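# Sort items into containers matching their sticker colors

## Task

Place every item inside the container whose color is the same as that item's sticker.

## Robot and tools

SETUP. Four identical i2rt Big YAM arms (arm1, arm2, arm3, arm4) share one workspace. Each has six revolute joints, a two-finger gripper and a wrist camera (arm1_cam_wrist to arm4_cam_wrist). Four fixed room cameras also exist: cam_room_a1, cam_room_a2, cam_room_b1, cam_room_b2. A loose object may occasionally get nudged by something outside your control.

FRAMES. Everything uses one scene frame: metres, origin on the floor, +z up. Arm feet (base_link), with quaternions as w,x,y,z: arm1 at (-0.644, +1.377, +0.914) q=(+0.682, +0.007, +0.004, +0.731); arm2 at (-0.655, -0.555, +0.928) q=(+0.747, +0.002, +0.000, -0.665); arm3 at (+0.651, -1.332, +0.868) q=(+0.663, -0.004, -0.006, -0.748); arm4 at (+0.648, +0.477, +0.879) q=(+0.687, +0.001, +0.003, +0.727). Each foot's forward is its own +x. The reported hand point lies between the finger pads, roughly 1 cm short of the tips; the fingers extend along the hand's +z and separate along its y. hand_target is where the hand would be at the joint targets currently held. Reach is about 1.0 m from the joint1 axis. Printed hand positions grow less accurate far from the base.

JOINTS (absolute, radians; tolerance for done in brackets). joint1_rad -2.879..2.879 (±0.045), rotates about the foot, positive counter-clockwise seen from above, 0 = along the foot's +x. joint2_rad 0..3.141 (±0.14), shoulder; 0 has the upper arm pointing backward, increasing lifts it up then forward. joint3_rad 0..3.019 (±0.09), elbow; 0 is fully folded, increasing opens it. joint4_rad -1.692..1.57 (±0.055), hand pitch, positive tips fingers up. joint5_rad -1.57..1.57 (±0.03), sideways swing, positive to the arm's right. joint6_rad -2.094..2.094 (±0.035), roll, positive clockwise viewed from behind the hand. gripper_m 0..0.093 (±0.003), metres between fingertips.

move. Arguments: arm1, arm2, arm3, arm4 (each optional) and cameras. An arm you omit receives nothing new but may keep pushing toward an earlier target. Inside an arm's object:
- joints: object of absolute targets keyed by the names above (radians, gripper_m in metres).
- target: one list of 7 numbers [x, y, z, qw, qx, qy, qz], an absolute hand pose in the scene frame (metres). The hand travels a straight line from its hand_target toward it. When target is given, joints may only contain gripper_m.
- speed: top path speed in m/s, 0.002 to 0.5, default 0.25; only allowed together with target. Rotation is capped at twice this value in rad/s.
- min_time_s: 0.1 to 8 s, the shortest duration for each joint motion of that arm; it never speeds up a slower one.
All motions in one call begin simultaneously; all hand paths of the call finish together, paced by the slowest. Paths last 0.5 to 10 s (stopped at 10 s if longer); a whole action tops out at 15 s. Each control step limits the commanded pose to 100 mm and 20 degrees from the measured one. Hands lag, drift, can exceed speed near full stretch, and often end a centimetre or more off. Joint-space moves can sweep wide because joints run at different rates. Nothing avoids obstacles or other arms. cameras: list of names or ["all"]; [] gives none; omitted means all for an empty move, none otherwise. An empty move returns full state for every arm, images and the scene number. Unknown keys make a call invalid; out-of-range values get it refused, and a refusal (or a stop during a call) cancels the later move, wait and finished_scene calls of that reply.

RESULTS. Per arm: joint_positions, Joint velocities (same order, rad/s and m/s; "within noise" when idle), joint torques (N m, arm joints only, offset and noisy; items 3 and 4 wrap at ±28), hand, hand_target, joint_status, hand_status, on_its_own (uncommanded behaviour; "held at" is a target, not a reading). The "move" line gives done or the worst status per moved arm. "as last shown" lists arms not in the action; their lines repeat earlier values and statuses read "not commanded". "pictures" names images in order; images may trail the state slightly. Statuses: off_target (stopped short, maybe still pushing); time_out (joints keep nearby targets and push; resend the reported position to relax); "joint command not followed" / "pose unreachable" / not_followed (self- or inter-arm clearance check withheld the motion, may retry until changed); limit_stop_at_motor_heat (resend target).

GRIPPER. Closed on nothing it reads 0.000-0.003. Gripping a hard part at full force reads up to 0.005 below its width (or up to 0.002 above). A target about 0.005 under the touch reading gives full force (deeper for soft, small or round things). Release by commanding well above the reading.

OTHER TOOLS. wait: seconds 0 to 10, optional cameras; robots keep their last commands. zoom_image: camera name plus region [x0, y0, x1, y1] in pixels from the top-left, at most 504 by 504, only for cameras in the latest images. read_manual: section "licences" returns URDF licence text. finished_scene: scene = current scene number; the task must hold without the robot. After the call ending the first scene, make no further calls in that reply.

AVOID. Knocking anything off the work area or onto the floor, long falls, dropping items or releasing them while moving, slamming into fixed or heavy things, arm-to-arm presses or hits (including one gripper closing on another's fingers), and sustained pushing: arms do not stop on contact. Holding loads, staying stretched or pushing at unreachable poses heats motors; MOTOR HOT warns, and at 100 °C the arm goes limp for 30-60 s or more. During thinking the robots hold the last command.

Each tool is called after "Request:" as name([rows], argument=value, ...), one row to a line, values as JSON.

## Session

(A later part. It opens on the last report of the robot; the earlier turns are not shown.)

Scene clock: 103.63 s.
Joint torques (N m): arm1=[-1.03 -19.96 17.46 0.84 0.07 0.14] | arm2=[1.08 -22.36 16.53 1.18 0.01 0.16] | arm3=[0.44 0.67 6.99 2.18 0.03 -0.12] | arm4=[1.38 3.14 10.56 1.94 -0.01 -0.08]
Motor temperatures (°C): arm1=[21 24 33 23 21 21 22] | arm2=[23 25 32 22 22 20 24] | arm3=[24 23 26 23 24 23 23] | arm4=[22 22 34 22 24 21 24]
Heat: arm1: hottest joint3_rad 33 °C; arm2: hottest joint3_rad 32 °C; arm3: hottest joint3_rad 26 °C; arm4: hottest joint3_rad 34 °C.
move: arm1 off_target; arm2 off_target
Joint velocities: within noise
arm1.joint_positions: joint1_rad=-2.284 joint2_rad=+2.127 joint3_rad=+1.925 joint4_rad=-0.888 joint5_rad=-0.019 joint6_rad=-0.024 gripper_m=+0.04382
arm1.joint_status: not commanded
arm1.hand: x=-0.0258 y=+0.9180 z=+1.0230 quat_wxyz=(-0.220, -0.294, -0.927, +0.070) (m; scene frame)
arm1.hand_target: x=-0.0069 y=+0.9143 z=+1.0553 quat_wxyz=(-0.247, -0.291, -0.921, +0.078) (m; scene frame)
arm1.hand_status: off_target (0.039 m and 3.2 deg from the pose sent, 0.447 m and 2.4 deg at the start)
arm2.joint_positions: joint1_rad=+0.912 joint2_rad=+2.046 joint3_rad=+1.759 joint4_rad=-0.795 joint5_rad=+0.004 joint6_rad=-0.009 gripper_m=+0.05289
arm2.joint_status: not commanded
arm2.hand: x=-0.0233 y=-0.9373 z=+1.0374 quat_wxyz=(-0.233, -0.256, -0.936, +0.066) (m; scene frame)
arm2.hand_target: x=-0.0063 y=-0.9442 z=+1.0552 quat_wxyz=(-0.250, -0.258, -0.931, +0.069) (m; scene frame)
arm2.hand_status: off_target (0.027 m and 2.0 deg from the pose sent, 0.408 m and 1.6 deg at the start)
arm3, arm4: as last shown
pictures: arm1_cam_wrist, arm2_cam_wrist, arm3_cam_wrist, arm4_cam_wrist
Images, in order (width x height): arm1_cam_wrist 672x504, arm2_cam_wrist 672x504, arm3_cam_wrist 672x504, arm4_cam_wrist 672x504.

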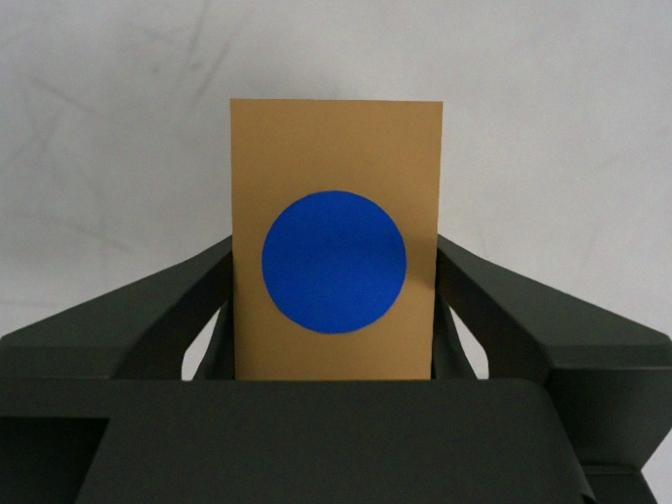

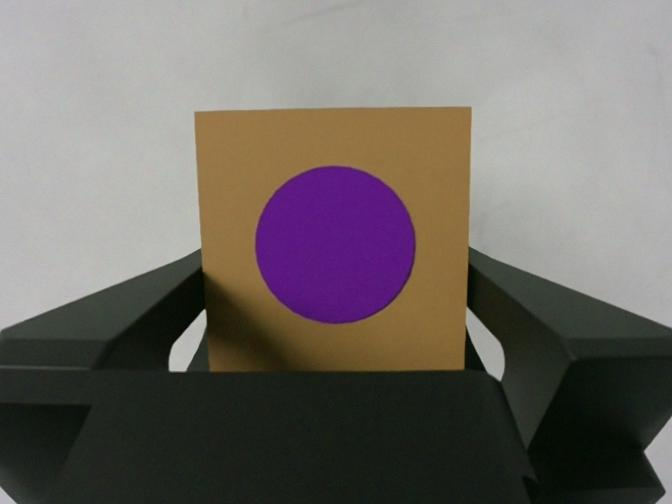

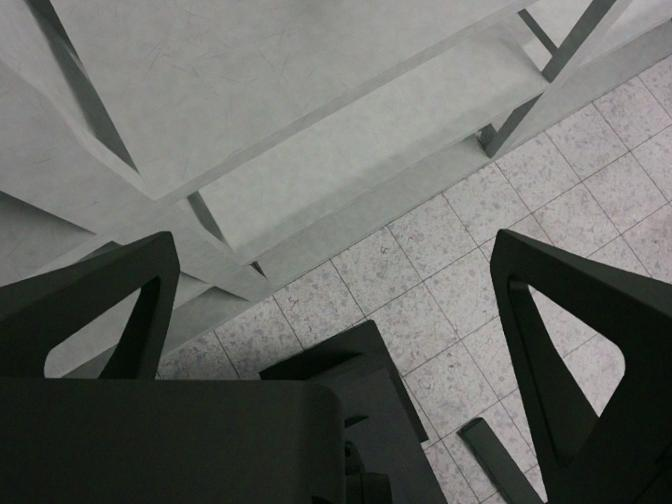

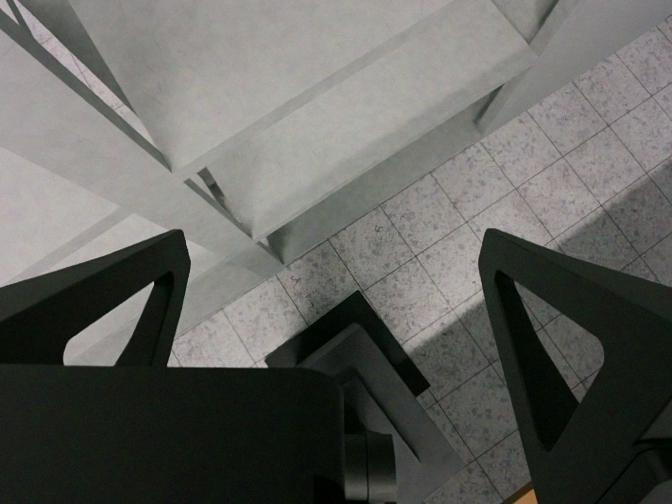

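Lower gradually.

Request:
move(arm1={"target":[-0.005,0.913,1.035,0.2468,0.2905,0.9212,-0.0778],"speed":0.06}, arm2={"target":[-0.005,-0.945,1.032,0.2494,0.2581,0.9308,-0.0692],"speed":0.06})

Request:
move(arm1={"target":[-0.005,0.913,1.015,0.2468,0.2905,0.9212,-0.0778],"speed":0.06}, arm2={"target":[-0.005,-0.945,1.010,0.2494,0.2581,0.9308,-0.0692],"speed":0.06})

Request:
move(arm1={"target":[-0.005,0.913,0.995,0.2468,0.2905,0.9212,-0.0778],"speed":0.06}, arm2={"target":[-0.005,-0.945,0.995,0.2494,0.2581,0.9308,-0.0692],"speed":0.06}, cameras=["arm1_cam_wrist","arm2_cam_wrist"])

Scene clock: 111.23 s.
Joint torques (N m): arm1=[-1.32 -19.19 14.76 2 0.09 0.07] | arm2=[1.2 -21.36 14.01 2.59 0.01 0.17] | arm3=[0.5 0.67 6.98 2.21 0.03 -0.11] | arm4=[0.79 2.61 10.41 1.87 -0.02 -0.08]
Motor temperatures (°C): arm1=[21 25 33 23 21 21 22] | arm2=[23 26 33 22 22 20 24] | arm3=[24 23 26 23 24 23 23] | arm4=[22 22 34 22 24 21 24]
Heat: arm1: hottest joint3_rad 33 °C; arm2: hottest joint3_rad 33 °C; arm3: hottest joint3_rad 26 °C; arm4: hottest joint3_rad 34 °C.
move: arm1 off_target; arm2 off_target
Joint velocities: within noise
arm1.joint_positions: joint1_rad=-2.284 joint2_rad=+2.127 joint3_rad=+1.925 joint4_rad=-0.876 joint5_rad=-0.019 joint6_rad=-0.024 gripper_m=+0.04382
arm1.joint_status: not commanded
arm1.hand: x=-0.0238 y=+0.9165 z=+1.0241 quat_wxyz=(-0.226, -0.293, -0.926, +0.072) (m; scene frame)
arm1.hand_target: x=-0.0059 y=+0.9136 z=+1.0354 quat_wxyz=(-0.247, -0.291, -0.921, +0.078) (m; scene frame)
arm1.hand_status: off_target (0.022 m and 2.6 deg from the pose sent, 0.024 m and 3.2 deg at the start)
arm2.joint_positions: joint1_rad=+0.912 joint2_rad=+2.054 joint3_rad=+1.759 joint4_rad=-0.781 joint5_rad=+0.004 joint6_rad=-0.009 gripper_m=+0.05289
arm2.joint_status: not commanded
arm2.hand: x=-0.0208 y=-0.9388 z=+1.0328 quat_wxyz=(-0.236, -0.256, -0.935, +0.067) (m; scene frame)
arm2.hand_target: x=-0.0057 y=-0.9445 z=+1.0322 quat_wxyz=(-0.249, -0.258, -0.931, +0.069) (m; scene frame)
arm2.hand_status: off_target (0.017 m and 1.7 deg from the pose sent, 0.021 m and 2.0 deg at the start)
arm3, arm4: as last shown
pictures: none

Scene clock: 112.23 s.
Joint torques (N m): arm1=[-0.91 -19.08 12.33 1.98 0.08 0.14] | arm2=[1.08 -21.95 11.73 2.67 0.02 0.17] | arm3=[0.5 0.73 6.95 2.21 0.04 -0.13] | arm4=[1.03 2.73 10.41 1.87 -0.01 -0.09]
Motor temperatures (°C): arm1=[21 25 33 23 21 21 22] | arm2=[23 26 33 22 22 20 24] | arm3=[24 23 26 23 24 23 23] | arm4=[22 22 34 22 24 21 24]
Heat: arm1: hottest joint3_rad 33 °C; arm2: hottest joint3_rad 33 °C; arm3: hottest joint3_rad 26 °C; arm4: hottest joint3_rad 34 °C.
move: arm1 off_target; arm2 off_target
Joint velocities: within noise
arm1.joint_positions: joint1_rad=-2.284 joint2_rad=+2.146 joint3_rad=+1.925 joint4_rad=-0.834 joint5_rad=-0.019 joint6_rad=-0.024 gripper_m=+0.04382
arm1.joint_status: not commanded
arm1.hand: x=-0.0169 y=+0.9111 z=+1.0143 quat_wxyz=(-0.236, -0.293, -0.924, +0.076) (m; scene frame)
arm1.hand_target: x=-0.0053 y=+0.9131 z=+1.0152 quat_wxyz=(-0.247, -0.291, -0.921, +0.078) (m; scene frame)
arm1.hand_status: off_target (0.012 m and 1.3 deg from the pose sent, 0.021 m and 2.6 deg at the start)
arm2.joint_positions: joint1_rad=+0.912 joint2_rad=+2.076 joint3_rad=+1.759 joint4_rad=-0.735 joint5_rad=+0.004 joint6_rad=-0.009 gripper_m=+0.05289
arm2.joint_status: not commanded
arm2.hand: x=-0.0128 y=-0.9436 z=+1.0229 quat_wxyz=(-0.247, -0.255, -0.932, +0.070) (m; scene frame)
arm2.hand_target: x=-0.0055 y=-0.9447 z=+1.0100 quat_wxyz=(-0.249, -0.258, -0.931, +0.069) (m; scene frame)
arm2.hand_status: off_target (0.015 m and 0.5 deg from the pose sent, 0.028 m and 1.7 deg at the start)
arm3, arm4: as last shown
pictures: none

Scene clock: 113.20 s.
Joint torques (N m): arm1=[-1.2 -18.49 10.59 1.95 0.1 0.11] | arm2=[1.03 -21.95 10.22 2.66 0.02 0.16] | arm3=[0.5 0.73 7.05 2.22 0.03 -0.12] | arm4=[0.97 2.78 10.51 1.85 0 -0.08]
Motor temperatures (°C): arm1=[21 25 33 23 21 21 22] | arm2=[23 26 33 22 22 20 24] | arm3=[24 23 26 23 24 23 23] | arm4=[22 22 34 22 24 21 24]
Heat: arm1: hottest joint3_rad 33 °C; arm2: hottest joint3_rad 33 °C; arm3: hottest joint3_rad 26 °C; arm4: hottest joint3_rad 34 °C.
move: arm1 off_target; arm2 off_target
Joint velocities: within noise
arm1.joint_positions: joint1_rad=-2.283 joint2_rad=+2.149 joint3_rad=+1.915 joint4_rad=-0.789 joint5_rad=-0.019 joint6_rad=-0.023 gripper_m=+0.04382
arm1.joint_status: not commanded
arm1.hand: x=-0.0116 y=+0.9074 z=+1.0127 quat_wxyz=(-0.251, -0.291, -0.920, +0.081) (m; scene frame)
arm1.hand_target: x=-0.0054 y=+0.9134 z=+0.9952 quat_wxyz=(-0.247, -0.290, -0.921, +0.078) (m; scene frame)
arm1.hand_status: off_target (0.020 m and 0.6 deg from the pose sent, 0.023 m and 1.3 deg at the start)
arm2.joint_positions: joint1_rad=+0.912 joint2_rad=+2.087 joint3_rad=+1.759 joint4_rad=-0.702 joint5_rad=+0.004 joint6_rad=-0.009 gripper_m=+0.05289
arm2.joint_status: not commanded
arm2.hand: x=-0.0072 y=-0.9469 z=+1.0188 quat_wxyz=(-0.257, -0.255, -0.929, +0.073) (m; scene frame)
arm2.hand_target: x=-0.0057 y=-0.9446 z=+0.9954 quat_wxyz=(-0.249, -0.258, -0.931, +0.069) (m; scene frame)
arm2.hand_status: off_target (0.024 m and 1.1 deg from the pose sent, 0.029 m and 0.4 deg at the start)
arm3, arm4: as last shown
pictures: arm1_cam_wrist, arm2_cam_wrist
Images, in order (width x height): arm1_cam_wrist 672x504, arm2_cam_wrist 672x504.

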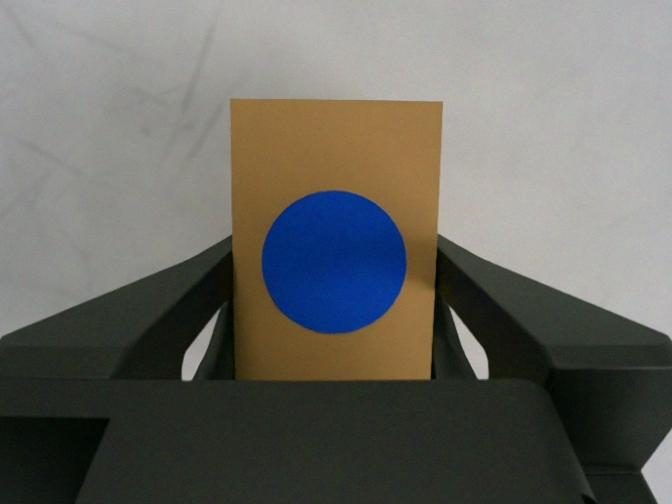

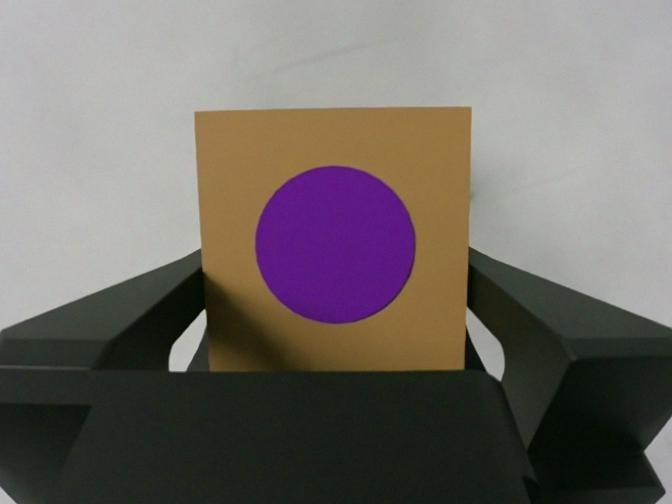

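Request:
move(arm1={"target":[-0.01,0.91,1.005,0.2468,0.2905,0.9212,-0.0778],"speed":0.1}, arm2={"target":[-0.006,-0.946,1.008,0.2494,0.2581,0.9308,-0.0692],"speed":0.1})

Request:
move(arm1={"joints":{"gripper_m":0.07}}, arm2={"joints":{"gripper_m":0.085}}, arm3={"target":[0.341,-1.15,1.13,0.0679,-0.9321,0.2533,0.2498],"speed":0.3}, arm4={"target":[0.36,0.68,1.14,0.0778,-0.9212,0.2905,0.2468],"speed":0.3}, cameras=["arm1_cam_wrist","arm2_cam_wrist"])

Request:
move(arm1={"target":[-0.03,0.925,1.09,0.2468,0.2905,0.9212,-0.0778],"speed":0.2}, arm2={"target":[-0.027,-0.933,1.09,0.2494,0.2581,0.9308,-0.0692],"speed":0.2})

Request:
move(arm1={"target":[-0.36,1.165,1.14,0.2468,0.2905,0.9212,-0.0778],"speed":0.35}, arm2={"target":[-0.346,-0.74,1.14,0.2494,0.2581,0.9308,-0.0692],"speed":0.35})

Request:
move(arm4={"target":[0.03,0.885,1.10,0.0778,-0.9212,0.2905,0.2468],"speed":0.3}, arm3={"target":[0.06,-0.985,1.10,0.0679,-0.9321,0.2533,0.2498],"speed":0.3}, arm1={"joints":{"joint2_rad":0.62,"joint3_rad":1.4,"joint4_rad":-1.49},"min_time_s":1.5}, arm2={"joints":{"joint2_rad":0.62,"joint3_rad":1.4,"joint4_rad":-1.49},"min_time_s":1.5}, cameras=["arm3_cam_wrist","arm4_cam_wrist"])

Scene clock: 122.80 s.
Joint torques (N m): arm1=[-1.73 -19.72 11.11 1.32 -0.05 0.05] | arm2=[0.91 -22.65 11.52 1.58 -0.03 0.14] | arm3=[0.56 0.67 6.95 2.19 0.03 -0.11] | arm4=[1.38 2.67 10.5 1.8 0 -0.1]
Motor temperatures (°C): arm1=[21 26 33 23 21 21 22] | arm2=[23 26 33 22 22 20 24] | arm3=[24 23 26 23 24 23 23] | arm4=[22 22 34 22 24 21 24]
Heat: arm1: hottest joint3_rad 33 °C; arm2: hottest joint3_rad 33 °C; arm3: hottest joint3_rad 26 °C; arm4: hottest joint3_rad 34 °C.
move: arm1 done; arm2 off_target
Joint velocities: within noise
arm1.joint_positions: joint1_rad=-2.283 joint2_rad=+2.149 joint3_rad=+1.915 joint4_rad=-0.789 joint5_rad=-0.019 joint6_rad=-0.023 gripper_m=+0.04382
arm1.joint_status: not commanded
arm1.hand: x=-0.0115 y=+0.9075 z=+1.0127 quat_wxyz=(-0.251, -0.291, -0.920, +0.081) (m; scene frame)
arm1.hand_target: x=-0.0100 y=+0.9101 z=+1.0050 quat_wxyz=(-0.247, -0.290, -0.921, +0.078) (m; scene frame)
arm1.hand_status: done (0.008 m and 0.6 deg from the pose sent, 0.008 m and 0.6 deg at the start)
arm2.joint_positions: joint1_rad=+0.912 joint2_rad=+2.087 joint3_rad=+1.759 joint4_rad=-0.702 joint5_rad=+0.004 joint6_rad=-0.009 gripper_m=+0.05289
arm2.joint_status: not commanded
arm2.hand: x=-0.0072 y=-0.9469 z=+1.0188 quat_wxyz=(-0.257, -0.255, -0.929, +0.073) (m; scene frame)
arm2.hand_target: x=-0.0061 y=-0.9459 z=+1.0082 quat_wxyz=(-0.250, -0.258, -0.931, +0.069) (m; scene frame)
arm2.hand_status: off_target (0.011 m and 1.1 deg from the pose sent, 0.011 m and 1.0 deg at the start)
arm3, arm4: as last shown
pictures: none

Scene clock: 124.47 s.
Joint torques (N m): arm1=[-2.14 -19.43 11.11 1.2 -0.06 0.03] | arm2=[1.03 -22.71 11.48 1.54 -0.03 0.15] | arm3=[1.9 -6.53 9.52 1.55 0.12 -0.01] | arm4=[-0.03 -6.12 9.54 1.36 0.24 -0.03]
Motor temperatures (°C): arm1=[21 26 33 23 21 21 22] | arm2=[23 26 33 22 22 20 24] | arm3=[24 23 26 23 24 23 23] | arm4=[22 22 34 22 24 21 24]
Heat: arm1: hottest joint3_rad 33 °C; arm2: hottest joint3_rad 33 °C; arm3: hottest joint3_rad 26 °C; arm4: hottest joint3_rad 34 °C.
move: arm1 done; arm2 done; arm3 done; arm4 off_target
Joint velocities: within noise
arm1.joint_positions: joint1_rad=-2.283 joint2_rad=+2.149 joint3_rad=+1.915 joint4_rad=-0.789 joint5_rad=-0.019 joint6_rad=-0.023 gripper_m=+0.06996
arm1.joint_status: all done
arm1.hand: x=-0.0115 y=+0.9075 z=+1.0127 quat_wxyz=(-0.251, -0.291, -0.920, +0.081) (m; scene frame)
arm1.hand_target: x=-0.0100 y=+0.9101 z=+1.0050 quat_wxyz=(-0.247, -0.290, -0.921, +0.078) (m; scene frame)
arm1.hand_status: not commanded
arm2.joint_positions: joint1_rad=+0.912 joint2_rad=+2.087 joint3_rad=+1.759 joint4_rad=-0.702 joint5_rad=+0.004 joint6_rad=-0.009 gripper_m=+0.08494
arm2.joint_status: all done
arm2.hand: x=-0.0072 y=-0.9469 z=+1.0188 quat_wxyz=(-0.257, -0.255, -0.929, +0.073) (m; scene frame)
arm2.hand_target: x=-0.0061 y=-0.9459 z=+1.0082 quat_wxyz=(-0.250, -0.258, -0.931, +0.069) (m; scene frame)
arm2.hand_status: not commanded
arm3.joint_positions: joint1_rad=-1.969 joint2_rad=+0.938 joint3_rad=+0.940 joint4_rad=-1.066 joint5_rad=+0.017 joint6_rad=+0.007 gripper_m=+0.09401
arm3.joint_status: not commanded
arm3.hand: x=+0.3442 y=-1.1490 z=+1.1246 quat_wxyz=(+0.065, -0.935, +0.255, +0.238) (m; scene frame)
arm3.hand_target: x=+0.3411 y=-1.1500 z=+1.1300 quat_wxyz=(+0.068, -0.932, +0.253, +0.250) (m; scene frame)
arm3.hand_status: done (0.006 m and 1.4 deg from the pose sent, 0.285 m and 17.8 deg at the start)
arm4.joint_positions: joint1_rad=+0.918 joint2_rad=+0.929 joint3_rad=+0.917 joint4_rad=-1.071 joint5_rad=+0.005 joint6_rad=+0.013 gripper_m=+0.09398
arm4.joint_status: not commanded
arm4.hand: x=+0.3621 y=+0.6745 z=+1.1307 quat_wxyz=(-0.069, +0.925, -0.292, -0.232) (m; scene frame)
arm4.hand_target: x=+0.3602 y=+0.6799 z=+1.1401 quat_wxyz=(-0.078, +0.921, -0.291, -0.247) (m; scene frame)
arm4.hand_status: off_target (0.011 m and 2.0 deg from the pose sent, 0.271 m and 16.5 deg at the start)
pictures: arm1_cam_wrist, arm2_cam_wrist
Images, in order (width x height): arm1_cam_wrist 672x504, arm2_cam_wrist 672x504.

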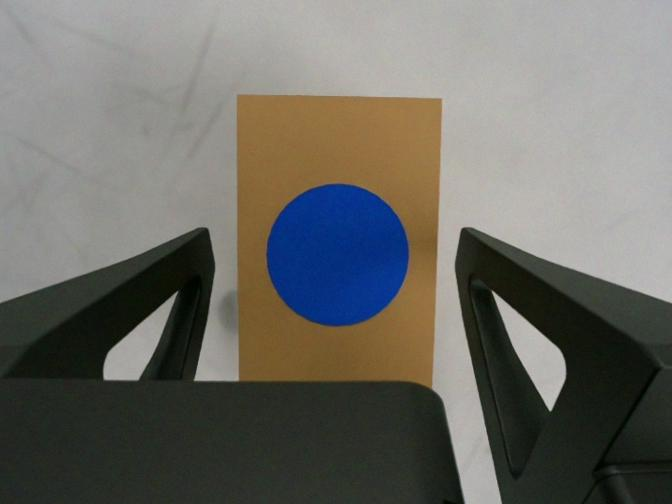

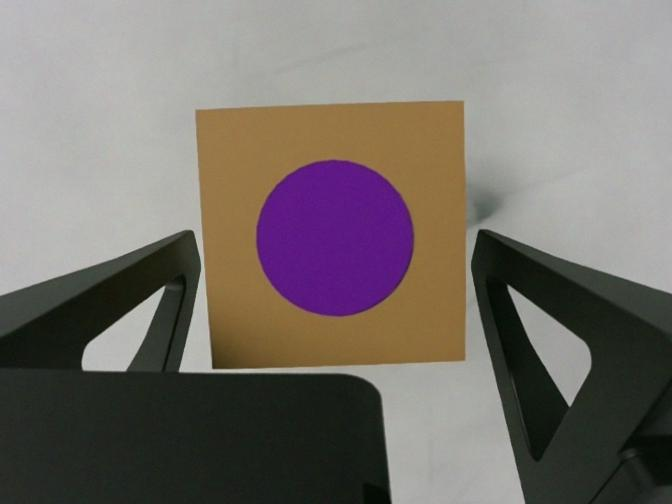

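Scene clock: 125.70 s.
Joint torques (N m): arm1=[-1.85 -19.43 13.18 0.95 0 0.04] | arm2=[0.97 -21.95 13.07 1.21 -0.01 0.16] | arm3=[1.85 -6.59 9.48 1.57 0.13 -0.01] | arm4=[0.21 -5.89 9.69 1.4 0.24 -0.05]
Motor temperatures (°C): arm1=[21 26 33 23 21 21 22] | arm2=[23 26 33 22 22 20 24] | arm3=[24 23 26 23 24 23 23] | arm4=[22 22 34 22 24 21 24]
Heat: arm1: hottest joint3_rad 33 °C; arm2: hottest joint3_rad 33 °C; arm3: hottest joint3_rad 26 °C; arm4: hottest joint3_rad 34 °C.
move: arm1 off_target; arm2 done
Joint velocities: within noise
arm1.joint_positions: joint1_rad=-2.283 joint2_rad=+2.038 joint3_rad=+1.915 joint4_rad=-0.922 joint5_rad=-0.020 joint6_rad=-0.023 gripper_m=+0.06996
arm1.joint_status: not commanded
arm1.hand: x=-0.0341 y=+0.9252 z=+1.0796 quat_wxyz=(-0.241, -0.292, -0.922, +0.077) (m; scene frame)
arm1.hand_target: x=-0.0300 y=+0.9252 z=+1.0902 quat_wxyz=(-0.247, -0.290, -0.921, +0.078) (m; scene frame)
arm1.hand_status: off_target (0.011 m and 0.7 deg from the pose sent, 0.081 m and 0.6 deg at the start)
arm2.joint_positions: joint1_rad=+0.912 joint2_rad=+1.965 joint3_rad=+1.759 joint4_rad=-0.836 joint5_rad=+0.004 joint6_rad=-0.009 gripper_m=+0.08494
arm2.joint_status: not commanded
arm2.hand: x=-0.0314 y=-0.9326 z=+1.0894 quat_wxyz=(-0.251, -0.255, -0.931, +0.071) (m; scene frame)
arm2.hand_target: x=-0.0271 y=-0.9329 z=+1.0900 quat_wxyz=(-0.250, -0.258, -0.931, +0.069) (m; scene frame)
arm2.hand_status: done (0.004 m and 0.5 deg from the pose sent, 0.075 m and 1.0 deg at the start)
arm3, arm4: as last shown
pictures: none

Scene clock: 127.67 s.
Joint torques (N m): arm1=[-2.61 -1.32 11.66 0.98 -0.09 -0.05] | arm2=[1.55 -5.25 10.3 1.25 0.15 0.21] | arm3=[1.85 -6.48 9.47 1.55 0.12 -0.01] | arm4=[0.09 -5.77 9.63 1.32 0.21 -0.05]
Motor temperatures (°C): arm1=[21 26 33 23 21 21 22] | arm2=[23 26 33 22 22 20 24] | arm3=[24 23 26 23 24 23 23] | arm4=[22 22 34 22 24 21 24]
Heat: arm1: hottest joint3_rad 33 °C; arm2: hottest joint3_rad 33 °C; arm3: hottest joint3_rad 26 °C; arm4: hottest joint3_rad 34 °C.
move: arm1 done; arm2 off_target
Joint velocities: within noise
arm1.joint_positions: joint1_rad=-2.290 joint2_rad=+0.901 joint3_rad=+0.837 joint4_rad=-0.951 joint5_rad=-0.030 joint6_rad=-0.031 gripper_m=+0.06996
arm1.joint_status: not commanded
arm1.hand: x=-0.3571 y=+1.1673 z=+1.1435 quat_wxyz=(-0.256, -0.289, -0.919, +0.079) (m; scene frame)
arm1.hand_target: x=-0.3599 y=+1.1651 z=+1.1401 quat_wxyz=(-0.247, -0.290, -0.921, +0.078) (m; scene frame)
arm1.hand_status: done (0.005 m and 1.1 deg from the pose sent, 0.409 m and 0.7 deg at the start)
arm2.joint_positions: joint1_rad=+0.912 joint2_rad=+0.939 joint3_rad=+0.830 joint4_rad=-0.898 joint5_rad=+0.005 joint6_rad=-0.008 gripper_m=+0.08494
arm2.joint_status: not commanded
arm2.hand: x=-0.3432 y=-0.7454 z=+1.1529 quat_wxyz=(-0.267, -0.254, -0.926, +0.076) (m; scene frame)
arm2.hand_target: x=-0.3463 y=-0.7400 z=+1.1402 quat_wxyz=(-0.249, -0.258, -0.931, +0.069) (m; scene frame)
arm2.hand_status: off_target (0.014 m and 2.3 deg from the pose sent, 0.372 m and 0.5 deg at the start)
arm3, arm4: as last shown
pictures: none

Scene clock: 129.77 s.
Joint torques (N m): arm1=[-2.61 4.54 12.44 1.37 -0.01 -0.04] | arm2=[1.61 1.38 12.03 1.66 0.15 0.21] | arm3=[1.38 -20.6 13.87 0.62 -0.07 -0.11] | arm4=[1.67 -21.54 12.75 0.25 0.23 0.17]
Motor temperatures (°C): arm1=[21 26 33 23 21 21 22] | arm2=[23 26 33 22 22 20 24] | arm3=[24 23 27 23 24 23 23] | arm4=[22 22 35 22 24 21 24]
Heat: arm1: hottest joint3_rad 33 °C; arm2: hottest joint3_rad 33 °C; arm3: hottest joint3_rad 27 °C; arm4: hottest joint3_rad 35 °C.
move: arm1 done; arm2 done; arm3 off_target; arm4 off_target
Joint velocities: within noise
arm1.joint_positions: joint1_rad=-2.290 joint2_rad=+0.613 joint3_rad=+1.362 joint4_rad=-1.479 joint5_rad=-0.030 joint6_rad=-0.031 gripper_m=+0.06996
arm1.joint_status: all done
arm1.hand: x=-0.4615 y=+1.2492 z=+1.4094 quat_wxyz=(-0.382, -0.272, -0.875, +0.124) (m; scene frame)
arm1.hand_target: x=-0.4648 y=+1.2494 z=+1.4236 quat_wxyz=(-0.389, -0.271, -0.871, +0.130) (m; scene frame)
arm1.hand_status: not commanded
arm2.joint_positions: joint1_rad=+0.912 joint2_rad=+0.615 joint3_rad=+1.366 joint4_rad=-1.475 joint5_rad=+0.005 joint6_rad=-0.008 gripper_m=+0.08494
arm2.joint_status: all done
arm2.hand: x=-0.4711 y=-0.6697 z=+1.4293 quat_wxyz=(-0.396, -0.242, -0.879, +0.112) (m; scene frame)
arm2.hand_target: x=-0.4736 y=-0.6664 z=+1.4411 quat_wxyz=(-0.403, -0.244, -0.875, +0.110) (m; scene frame)
arm2.hand_status: not commanded
arm3.joint_positions: joint1_rad=-1.969 joint2_rad=+1.801 joint3_rad=+1.666 joint4_rad=-0.948 joint5_rad=+0.017 joint6_rad=+0.007 gripper_m=+0.09401
arm3.joint_status: not commanded
arm3.hand: x=+0.0715 y=-0.9940 z=+1.0756 quat_wxyz=(+0.063, -0.937, +0.256, +0.229) (m; scene frame)
arm3.hand_target: x=+0.0612 y=-0.9856 z=+1.1002 quat_wxyz=(+0.068, -0.932, +0.253, +0.250) (m; scene frame)
arm3.hand_status: off_target (0.028 m and 2.5 deg from the pose sent, 0.329 m and 1.4 deg at the start)
arm4.joint_positions: joint1_rad=+0.931 joint2_rad=+1.965 joint3_rad=+1.880 joint4_rad=-0.993 joint5_rad=+0.018 joint6_rad=+0.015 gripper_m=+0.09398
arm4.joint_status: not commanded
arm4.hand: x=+0.0432 y=+0.8820 z=+1.0839 quat_wxyz=(-0.075, +0.925, -0.289, -0.234) (m; scene frame)
arm4.hand_target: x=+0.0308 y=+0.8846 z=+1.1000 quat_wxyz=(-0.078, +0.921, -0.290, -0.247) (m; scene frame)
arm4.hand_status: off_target (0.021 m and 1.6 deg from the pose sent, 0.394 m and 2.0 deg at the start)
pictures: arm3_cam_wrist, arm4_cam_wrist
Images, in order (width x height): arm3_cam_wrist 672x504, arm4_cam_wrist 672x504.

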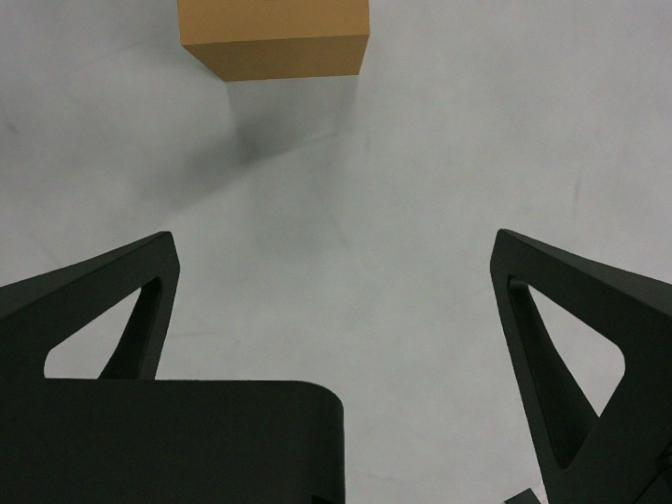

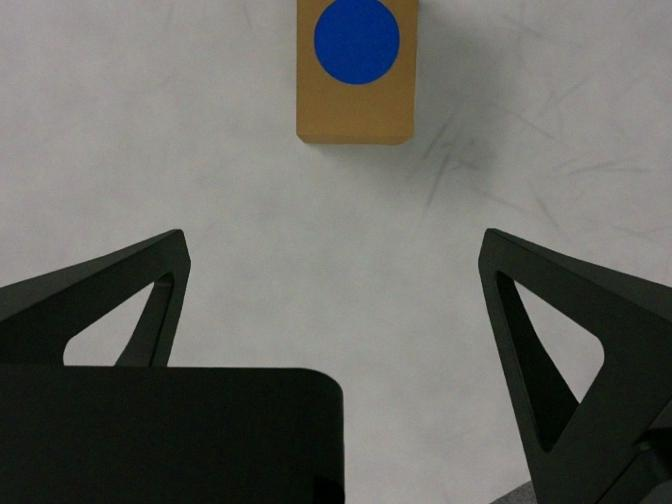

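Request:
move(arm4={"target":[-0.018,0.931,1.075,0.0778,-0.9212,0.2905,0.2468],"speed":0.2}, arm3={"target":[-0.02,-0.957,1.105,0.0637,-0.9362,0.2377,0.2508],"speed":0.2}, cameras=["arm3_cam_wrist","arm4_cam_wrist"])

Scene clock: 140.73 s.
Joint torques (N m): arm1=[-2.32 4.54 12.72 1.1 -0.05 -0.06] | arm2=[1.49 1.32 12.05 1.65 0.15 0.21] | arm3=[2.49 -24.53 14.13 0.59 -0.08 -0.13] | arm4=[0.44 -24.76 12.85 0.44 -0.01 0.01]
Motor temperatures (°C): arm1=[21 25 35 23 21 21 22] | arm2=[23 26 33 22 22 20 23] | arm3=[24 23 29 23 24 23 23] | arm4=[22 22 38 22 24 21 24]
Heat: arm1: hottest joint3_rad 35 °C; arm2: hottest joint3_rad 33 °C; arm3: hottest joint3_rad 29 °C; arm4: hottest joint3_rad 38 °C.
move: arm3 off_target; arm4 off_target
Joint velocities: within noise
arm1, arm2: as last shown
arm3.joint_positions: joint1_rad=-1.968 joint2_rad=+2.050 joint3_rad=+2.057 joint4_rad=-1.091 joint5_rad=+0.009 joint6_rad=-0.003 gripper_m=+0.09401
arm3.joint_status: not commanded
arm3.hand: x=-0.0039 y=-0.9531 z=+1.0802 quat_wxyz=(+0.060, -0.939, +0.250, +0.229) (m; scene frame)
arm3.hand_target: x=-0.0188 y=-0.9578 z=+1.1051 quat_wxyz=(+0.064, -0.936, +0.238, +0.251) (m; scene frame)
arm3.hand_status: off_target (0.030 m and 2.9 deg from the pose sent, 0.103 m and 3.2 deg at the start)
arm4.joint_positions: joint1_rad=+0.928 joint2_rad=+2.184 joint3_rad=+2.179 joint4_rad=-1.070 joint5_rad=+0.017 joint6_rad=+0.015 gripper_m=+0.09398
arm4.joint_status: not commanded
arm4.hand: x=-0.0119 y=+0.9208 z=+1.0615 quat_wxyz=(-0.075, +0.925, -0.290, -0.235) (m; scene frame)
arm4.hand_target: x=-0.0172 y=+0.9306 z=+1.0752 quat_wxyz=(-0.078, +0.921, -0.290, -0.247) (m; scene frame)
arm4.hand_status: off_target (0.018 m and 1.5 deg from the pose sent, 0.079 m and 1.7 deg at the start)
pictures: arm3_cam_wrist, arm4_cam_wrist
Images, in order (width x height): arm3_cam_wrist 672x504, arm4_cam_wrist 672x504.

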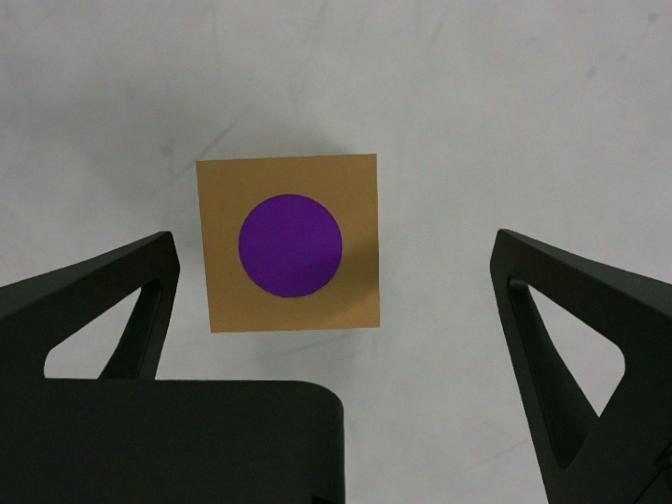

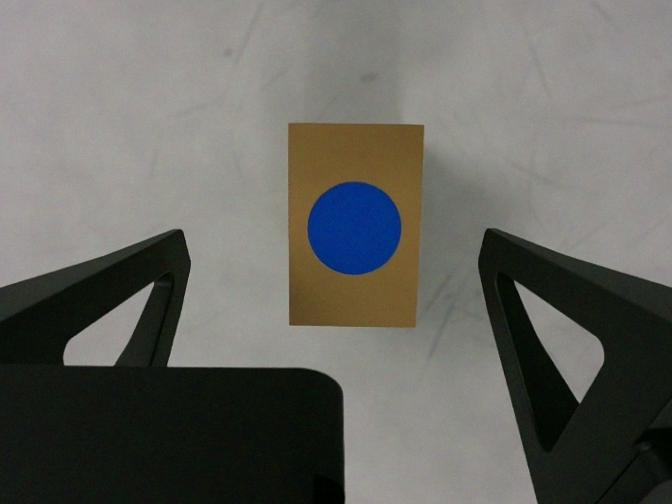

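Request:
move(arm4={"target":[-0.013,0.937,0.985,0.0778,-0.9212,0.2905,0.2468],"speed":0.1}, arm3={"target":[-0.024,-0.969,1.05,0.0582,-0.9412,0.2173,0.2522],"speed":0.1}, cameras=["arm3_cam_wrist","arm4_cam_wrist"])

Scene clock: 153.30 s.
Joint torques (N m): arm1=[-2.37 4.01 12.59 1.28 -0.08 -0.04] | arm2=[1.49 1.32 12.04 1.68 0.15 0.21] | arm3=[2.49 -24.41 8.94 1.62 -0.09 -0.11] | arm4=[-0.09 -22.83 8.69 1.59 -0.04 -0.05]
Motor temperatures (°C): arm1=[21 25 36 23 21 21 22] | arm2=[23 26 33 22 22 20 23] | arm3=[24 24 29 23 24 23 23] | arm4=[22 23 39 22 24 21 24]
Heat: arm1: hottest joint3_rad 36 °C; arm2: hottest joint3_rad 33 °C; arm3: hottest joint3_rad 29 °C; arm4: hottest joint3_rad 39 °C.
move: arm3 off_target; arm4 off_target
Joint velocities: within noise
arm1, arm2: as last shown
arm3.joint_positions: joint1_rad=-1.956 joint2_rad=+2.050 joint3_rad=+1.978 joint4_rad=-0.972 joint5_rad=-0.006 joint6_rad=-0.030 gripper_m=+0.09401
arm3.joint_status: not commanded
arm3.hand: x=-0.0163 y=-0.9598 z=+1.0547 quat_wxyz=(+0.060, -0.939, +0.228, +0.250) (m; scene frame)
arm3.hand_target: x=-0.0239 y=-0.9691 z=+1.0500 quat_wxyz=(+0.058, -0.941, +0.217, +0.252) (m; scene frame)
arm3.hand_status: off_target (0.013 m and 1.3 deg from the pose sent, 0.040 m and 4.6 deg at the start)
arm4.joint_positions: joint1_rad=+0.918 joint2_rad=+2.186 joint3_rad=+2.037 joint4_rad=-0.878 joint5_rad=+0.011 joint6_rad=+0.013 gripper_m=+0.09398
arm4.joint_status: not commanded
arm4.hand: x=-0.0136 y=+0.9303 z=+1.0125 quat_wxyz=(-0.080, +0.918, -0.291, -0.258) (m; scene frame)
arm4.hand_target: x=-0.0121 y=+0.9363 z=+0.9852 quat_wxyz=(-0.078, +0.921, -0.291, -0.247) (m; scene frame)
arm4.hand_status: off_target (0.028 m and 1.3 deg from the pose sent, 0.078 m and 1.5 deg at the start)
pictures: arm3_cam_wrist, arm4_cam_wrist
Images, in order (width x height): arm3_cam_wrist 672x504, arm4_cam_wrist 672x504.

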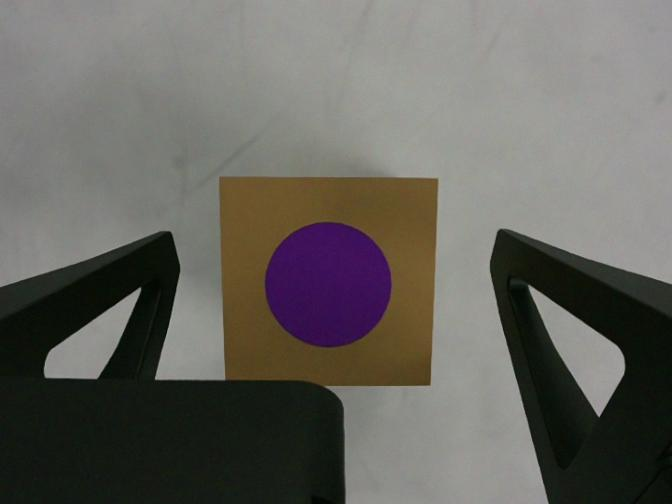

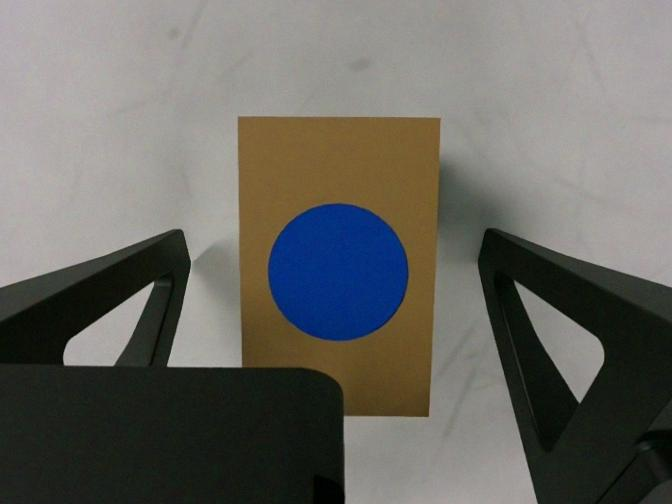

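Request:
move(arm4={"joints":{"gripper_m":0.034}}, arm3={"target":[-0.024,-0.967,1.022,0.0582,-0.9412,0.2173,0.2522],"speed":0.1}, cameras=["arm3_cam_wrist","arm4_cam_wrist"])

Scene clock: 157.57 s.
Joint torques (N m): arm1=[-2.61 4.31 12.53 1.14 -0.05 -0.01] | arm2=[1.61 1.26 12.03 1.61 0.16 0.21] | arm3=[2.37 -23.3 8.84 1.63 -0.1 -0.12] | arm4=[0.56 -23.53 8.81 1.37 -0.02 -0.04]
Motor temperatures (°C): arm1=[21 25 36 23 21 21 22] | arm2=[23 25 33 22 22 20 23] | arm3=[24 25 29 23 24 23 23] | arm4=[22 23 39 22 24 21 24]
Heat: arm1: hottest joint3_rad 36 °C; arm2: hottest joint3_rad 33 °C; arm3: hottest joint3_rad 29 °C; arm4: hottest joint3_rad 39 °C.
move: arm3 off_target; arm4 off_target
Joint velocities: within noise
arm1, arm2: as last shown
arm3.joint_positions: joint1_rad=-1.956 joint2_rad=+2.052 joint3_rad=+1.925 joint4_rad=-0.906 joint5_rad=-0.008 joint6_rad=-0.033 gripper_m=+0.09401
arm3.joint_status: not commanded
arm3.hand: x=-0.0172 y=-0.9599 z=+1.0354 quat_wxyz=(+0.061, -0.938, +0.227, +0.255) (m; scene frame)
arm3.hand_target: x=-0.0237 y=-0.9672 z=+1.0221 quat_wxyz=(+0.058, -0.941, +0.217, +0.252) (m; scene frame)
arm3.hand_status: off_target (0.017 m and 1.2 deg from the pose sent, 0.034 m and 1.3 deg at the start)
arm4.joint_positions: joint1_rad=+0.915 joint2_rad=+2.186 joint3_rad=+2.037 joint4_rad=-0.878 joint5_rad=+0.011 joint6_rad=+0.013 gripper_m=+0.04449
arm4.joint_status: gripper_m off_target (ended at +0.04451, target +0.03400)
arm4.hand: x=-0.0125 y=+0.9318 z=+1.0125 quat_wxyz=(-0.080, +0.918, -0.292, -0.257) (m; scene frame)
arm4.hand_target: x=-0.0120 y=+0.9364 z=+0.9855 quat_wxyz=(-0.078, +0.921, -0.291, -0.247) (m; scene frame)
arm4.hand_status: not commanded
pictures: arm3_cam_wrist, arm4_cam_wrist
Images, in order (width x height): arm3_cam_wrist 672x504, arm4_cam_wrist 672x504.

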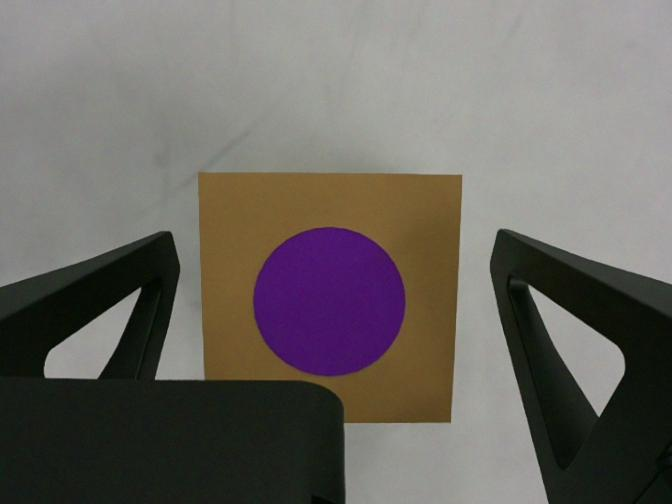

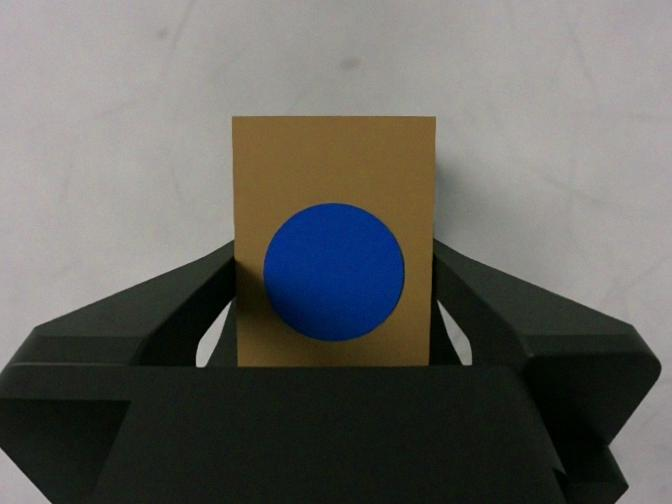

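Request:
move(arm3={"joints":{"gripper_m":0.046}}, arm4={"target":[-0.012,0.934,1.10,0.0778,-0.9212,0.2905,0.2468],"speed":0.2}, cameras=["arm3_cam_wrist"])

Request:
move(arm3={"target":[-0.022,-0.963,1.12,0.0582,-0.9412,0.2173,0.2522],"speed":0.2}, arm4={"target":[0.36,0.68,1.14,0.0778,-0.9212,0.2905,0.2468],"speed":0.35}, cameras=["arm3_cam_wrist"])

Request:
move(arm3={"target":[0.341,-1.15,1.13,0.0679,-0.9321,0.2533,0.2498],"speed":0.35}, arm4={"joints":{"joint2_rad":0.62,"joint3_rad":1.4,"joint4_rad":-1.49},"min_time_s":1.3})

Request:
move(arm3={"joints":{"joint2_rad":0.62,"joint3_rad":1.4,"joint4_rad":-1.49},"min_time_s":1.3}, arm4={"joints":{"joint1_rad":-1.888},"min_time_s":2.8})

Request:
move(arm3={"joints":{"joint1_rad":1.778},"min_time_s":3.5}, arm4={"target":[1.115,0.355,0.90,0.2586,0.0421,0.965,-0.0113],"speed":0.3}, cameras=["arm3_cam_wrist","arm4_cam_wrist"])

Scene clock: 172.97 s.
Joint torques (N m): arm1=[-3.19 5.01 12.52 1.18 -0.06 -0.05] | arm2=[1.55 1.32 12.04 1.66 0.15 0.22] | arm3=[2.2 -23.36 8.85 1.62 -0.07 -0.11] | arm4=[0.62 -25.93 12.51 0.55 0.08 -0.04]
Motor temperatures (°C): arm1=[21 25 36 23 21 21 21] | arm2=[23 25 33 22 22 20 23] | arm3=[24 26 30 23 24 23 23] | arm4=[22 25 38 22 24 21 25]
Heat: arm1: hottest joint3_rad 36 °C; arm2: hottest joint3_rad 33 °C; arm3: hottest joint3_rad 30 °C; arm4: hottest joint3_rad 38 °C.
move: arm3 off_target; arm4 off_target
Joint velocities: within noise
arm1, arm2: as last shown
arm3.joint_positions: joint1_rad=-1.956 joint2_rad=+2.052 joint3_rad=+1.925 joint4_rad=-0.906 joint5_rad=-0.009 joint6_rad=-0.034 gripper_m=+0.05296
arm3.joint_status: gripper_m off_target (ended at +0.05299, target +0.04600)
arm3.hand: x=-0.0173 y=-0.9600 z=+1.0354 quat_wxyz=(+0.061, -0.938, +0.226, +0.255) (m; scene frame)
arm3.hand_target: x=-0.0236 y=-0.9672 z=+1.0220 quat_wxyz=(+0.058, -0.941, +0.217, +0.252) (m; scene frame)
arm3.hand_status: not commanded
arm4.joint_positions: joint1_rad=+0.915 joint2_rad=+2.186 joint3_rad=+2.240 joint4_rad=-1.133 joint5_rad=+0.011 joint6_rad=+0.013 gripper_m=+0.04449
arm4.joint_status: not commanded
arm4.hand: x=-0.0060 y=+0.9278 z=+1.0834 quat_wxyz=(-0.073, +0.924, -0.294, -0.233) (m; scene frame)
arm4.hand_target: x=-0.0113 y=+0.9336 z=+1.1002 quat_wxyz=(-0.078, +0.921, -0.291, -0.247) (m; scene frame)
arm4.hand_status: off_target (0.019 m and 1.7 deg from the pose sent, 0.088 m and 1.3 deg at the start)
pictures: arm3_cam_wrist
Images, in order (width x height): arm3_cam_wrist 672x504.

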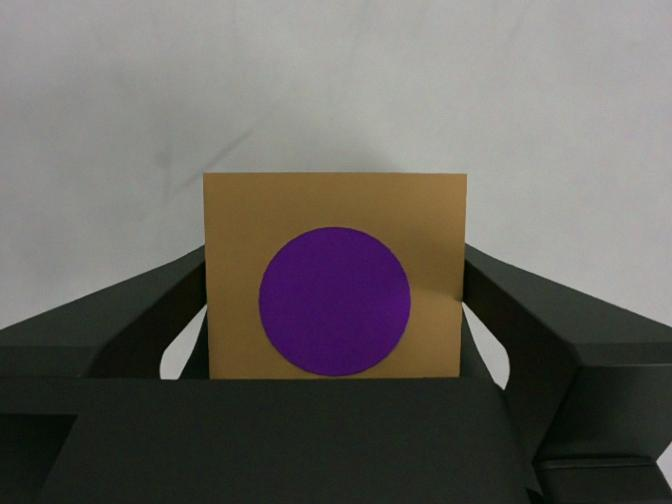

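Scene clock: 175.03 s.
Joint torques (N m): arm1=[-2.73 4.19 12.68 1.03 -0.08 -0.05] | arm2=[1.44 1.26 12.04 1.66 0.16 0.21] | arm3=[1.9 -24.88 14.23 0.66 -0.1 -0.13] | arm4=[0.32 -4.01 9.37 0.5 0 -0.03]
Motor temperatures (°C): arm1=[21 24 36 23 21 21 21] | arm2=[23 25 33 22 22 20 23] | arm3=[24 26 30 23 24 23 23] | arm4=[22 25 38 22 24 21 25]
Heat: arm1: hottest joint3_rad 36 °C; arm2: hottest joint3_rad 33 °C; arm3: hottest joint3_rad 30 °C; arm4: hottest joint3_rad 38 °C.
move: arm3 off_target; arm4 done
Joint velocities: within noise
arm1, arm2: as last shown
arm3.joint_positions: joint1_rad=-1.956 joint2_rad=+2.052 joint3_rad=+2.095 joint4_rad=-1.133 joint5_rad=-0.010 joint6_rad=-0.037 gripper_m=+0.05296
arm3.joint_status: not commanded
arm3.hand: x=-0.0090 y=-0.9641 z=+1.0932 quat_wxyz=(+0.053, -0.945, +0.226, +0.229) (m; scene frame)
arm3.hand_target: x=-0.0207 y=-0.9638 z=+1.1200 quat_wxyz=(+0.058, -0.941, +0.217, +0.253) (m; scene frame)
arm3.hand_status: off_target (0.030 m and 3.0 deg from the pose sent, 0.085 m and 1.2 deg at the start)
arm4.joint_positions: joint1_rad=+0.915 joint2_rad=+0.910 joint3_rad=+0.922 joint4_rad=-1.045 joint5_rad=+0.011 joint6_rad=+0.013 gripper_m=+0.04449
arm4.joint_status: not commanded
arm4.hand: x=+0.3596 y=+0.6787 z=+1.1428 quat_wxyz=(-0.080, +0.918, -0.292, -0.255) (m; scene frame)
arm4.hand_target: x=+0.3600 y=+0.6800 z=+1.1401 quat_wxyz=(-0.078, +0.921, -0.291, -0.247) (m; scene frame)
arm4.hand_status: done (0.003 m and 1.0 deg from the pose sent, 0.446 m and 1.7 deg at the start)
pictures: arm3_cam_wrist
Images, in order (width x height): arm3_cam_wrist 672x504.

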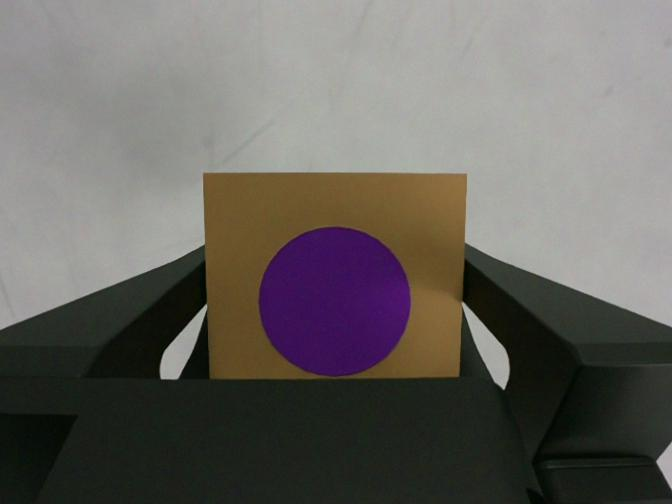

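Scene clock: 177.03 s.
Joint torques (N m): arm1=[-2.43 4.54 12.57 1.17 -0.09 -0.07] | arm2=[1.49 1.32 12.05 1.66 0.15 0.21] | arm3=[1.03 -4.89 9.26 0.85 0.12 0.03] | arm4=[0.26 2.14 9.5 1.11 -0.01 -0.04]
Motor temperatures (°C): arm1=[21 24 36 23 21 21 21] | arm2=[23 25 33 22 22 20 23] | arm3=[24 26 30 23 24 23 23] | arm4=[22 25 38 22 24 21 25]
Heat: arm1: hottest joint3_rad 36 °C; arm2: hottest joint3_rad 33 °C; arm3: hottest joint3_rad 30 °C; arm4: hottest joint3_rad 38 °C.
move: arm3 done; arm4 done
Joint velocities: within noise
arm1, arm2: as last shown
arm3.joint_positions: joint1_rad=-1.956 joint2_rad=+0.924 joint3_rad=+0.943 joint4_rad=-1.048 joint5_rad=+0.017 joint6_rad=+0.004 gripper_m=+0.05296
arm3.joint_status: not commanded
arm3.hand: x=+0.3396 y=-1.1515 z=+1.1332 quat_wxyz=(+0.068, -0.932, +0.247, +0.255) (m; scene frame)
arm3.hand_target: x=+0.3410 y=-1.1500 z=+1.1301 quat_wxyz=(+0.068, -0.932, +0.253, +0.250) (m; scene frame)
arm3.hand_status: done (0.004 m and 0.9 deg from the pose sent, 0.398 m and 4.6 deg at the start)
arm4.joint_positions: joint1_rad=+0.915 joint2_rad=+0.613 joint3_rad=+1.369 joint4_rad=-1.481 joint5_rad=+0.011 joint6_rad=+0.013 gripper_m=+0.04449
arm4.joint_status: all done
arm4.hand: x=+0.4741 y=+0.6021 z=+1.3808 quat_wxyz=(-0.121, +0.868, -0.278, -0.393) (m; scene frame)
arm4.hand_target: x=+0.4762 y=+0.6015 z=+1.3922 quat_wxyz=(-0.125, +0.866, -0.274, -0.399) (m; scene frame)
arm4.hand_status: not commanded
pictures: none

Scene clock: 180.17 s.
Joint torques (N m): arm1=[-2.2 4.31 12.66 1.18 -0.06 -0.01] | arm2=[1.67 1.26 12.04 1.62 0.15 0.22] | arm3=[0.97 1.96 10.82 1.36 0.11 0.02] | arm4=[0.97 2.26 9.48 1.03 0.05 -0.06]
Motor temperatures (°C): arm1=[21 24 36 23 21 21 21] | arm2=[23 25 33 22 22 20 23] | arm3=[24 26 30 23 24 23 24] | arm4=[22 25 38 22 24 21 25]
Heat: arm1: hottest joint3_rad 36 °C; arm2: hottest joint3_rad 33 °C; arm3: hottest joint3_rad 30 °C; arm4: hottest joint3_rad 38 °C.
move: arm3 done; arm4 done
Joint velocities: within noise
arm1, arm2: as last shown
arm3.joint_positions: joint1_rad=-1.956 joint2_rad=+0.615 joint3_rad=+1.363 joint4_rad=-1.487 joint5_rad=+0.017 joint6_rad=+0.004 gripper_m=+0.05296
arm3.joint_status: all done
arm3.hand: x=+0.4638 y=-1.2174 z=+1.3629 quat_wxyz=(+0.102, -0.885, +0.237, +0.387) (m; scene frame)
arm3.hand_target: x=+0.4667 y=-1.2172 z=+1.3784 quat_wxyz=(+0.106, -0.878, +0.241, +0.400) (m; scene frame)
arm3.hand_status: not commanded
arm4.joint_positions: joint1_rad=-1.885 joint2_rad=+0.613 joint3_rad=+1.369 joint4_rad=-1.481 joint5_rad=+0.009 joint6_rad=+0.013 gripper_m=+0.04450
arm4.joint_status: all done
arm4.hand: x=+0.8575 y=+0.4224 z=+1.3796 quat_wxyz=(-0.405, -0.124, -0.904, +0.056) (m; scene frame)
arm4.hand_target: x=+0.8554 y=+0.4224 z=+1.3910 quat_wxyz=(-0.411, -0.120, -0.902, +0.059) (m; scene frame)
arm4.hand_status: not commanded
pictures: none

Scene clock: 184.00 s.
Joint torques (N m): arm1=[-2.32 4.25 12.68 1.11 -0.06 -0.05] | arm2=[1.61 1.14 12.04 1.63 0.16 0.21] | arm3=[1.96 1.96 10.78 1.36 0.06 0.02] | arm4=[0.5 -13.33 8.75 1.32 -0.15 -0.13]
Motor temperatures (°C): arm1=[21 24 36 23 21 21 21] | arm2=[23 25 33 22 22 20 23] | arm3=[24 26 30 23 24 23 24] | arm4=[22 25 38 22 24 21 26]
Heat: arm1: hottest joint3_rad 36 °C; arm2: hottest joint3_rad 33 °C; arm3: hottest joint3_rad 30 °C; arm4: hottest joint3_rad 38 °C.
move: arm3 done; arm4 off_target
Joint velocities: within noise
arm1.joint_positions: joint1_rad=-2.290 joint2_rad=+0.613 joint3_rad=+1.362 joint4_rad=-1.479 joint5_rad=-0.030 joint6_rad=-0.031 gripper_m=+0.06996
arm1.joint_status: not commanded
arm1.hand: x=-0.4615 y=+1.2492 z=+1.4094 quat_wxyz=(-0.382, -0.272, -0.875, +0.124) (m; scene frame)
arm1.hand_target: x=-0.4648 y=+1.2494 z=+1.4236 quat_wxyz=(-0.389, -0.271, -0.871, +0.130) (m; scene frame)
arm1.hand_status: not commanded
arm2.joint_positions: joint1_rad=+0.912 joint2_rad=+0.615 joint3_rad=+1.366 joint4_rad=-1.475 joint5_rad=+0.005 joint6_rad=-0.008 gripper_m=+0.08494
arm2.joint_status: not commanded
arm2.hand: x=-0.4711 y=-0.6697 z=+1.4293 quat_wxyz=(-0.396, -0.242, -0.879, +0.112) (m; scene frame)
arm2.hand_target: x=-0.4736 y=-0.6664 z=+1.4411 quat_wxyz=(-0.403, -0.244, -0.875, +0.110) (m; scene frame)
arm2.hand_status: not commanded
arm3.joint_positions: joint1_rad=+1.767 joint2_rad=+0.615 joint3_rad=+1.363 joint4_rad=-1.487 joint5_rad=+0.020 joint6_rad=+0.005 gripper_m=+0.05297
arm3.joint_status: all done
arm3.hand: x=+0.8653 y=-1.3125 z=+1.3646 quat_wxyz=(-0.404, +0.031, -0.914, -0.001) (m; scene frame)
arm3.hand_target: x=+0.8627 y=-1.3102 z=+1.3801 quat_wxyz=(-0.417, +0.033, -0.908, -0.005) (m; scene frame)
arm3.hand_status: not commanded
arm4.joint_positions: joint1_rad=-1.914 joint2_rad=+1.578 joint3_rad=+0.743 joint4_rad=-0.280 joint5_rad=-0.102 joint6_rad=-0.163 gripper_m=+0.04450
arm4.joint_status: not commanded
arm4.hand: x=+1.0916 y=+0.3643 z=+0.8811 quat_wxyz=(-0.229, -0.048, -0.972, +0.004) (m; scene frame)
arm4.hand_target: x=+1.1138 y=+0.3553 z=+0.9008 quat_wxyz=(-0.259, -0.042, -0.965, +0.012) (m; scene frame)
arm4.hand_status: off_target (0.032 m and 3.7 deg from the pose sent, 0.549 m and 21.1 deg at the start)
pictures: arm3_cam_wrist, arm4_cam_wrist
Images, in order (width x height): arm3_cam_wrist 672x504, arm4_cam_wrist 672x504.

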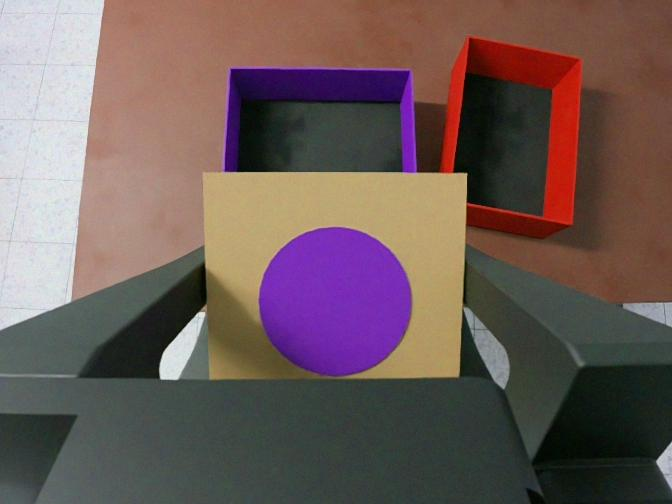

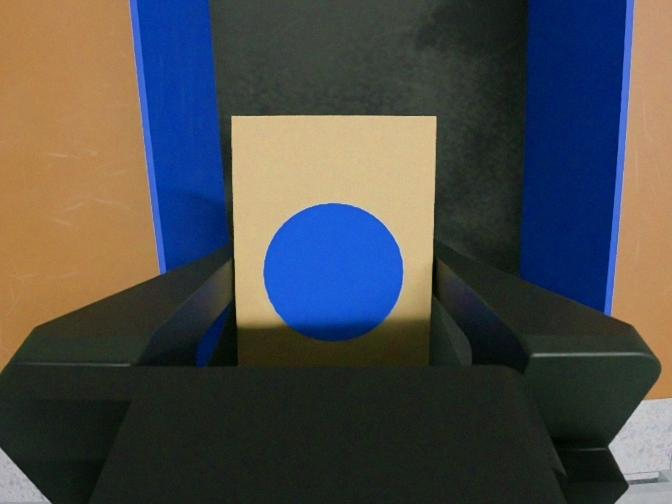

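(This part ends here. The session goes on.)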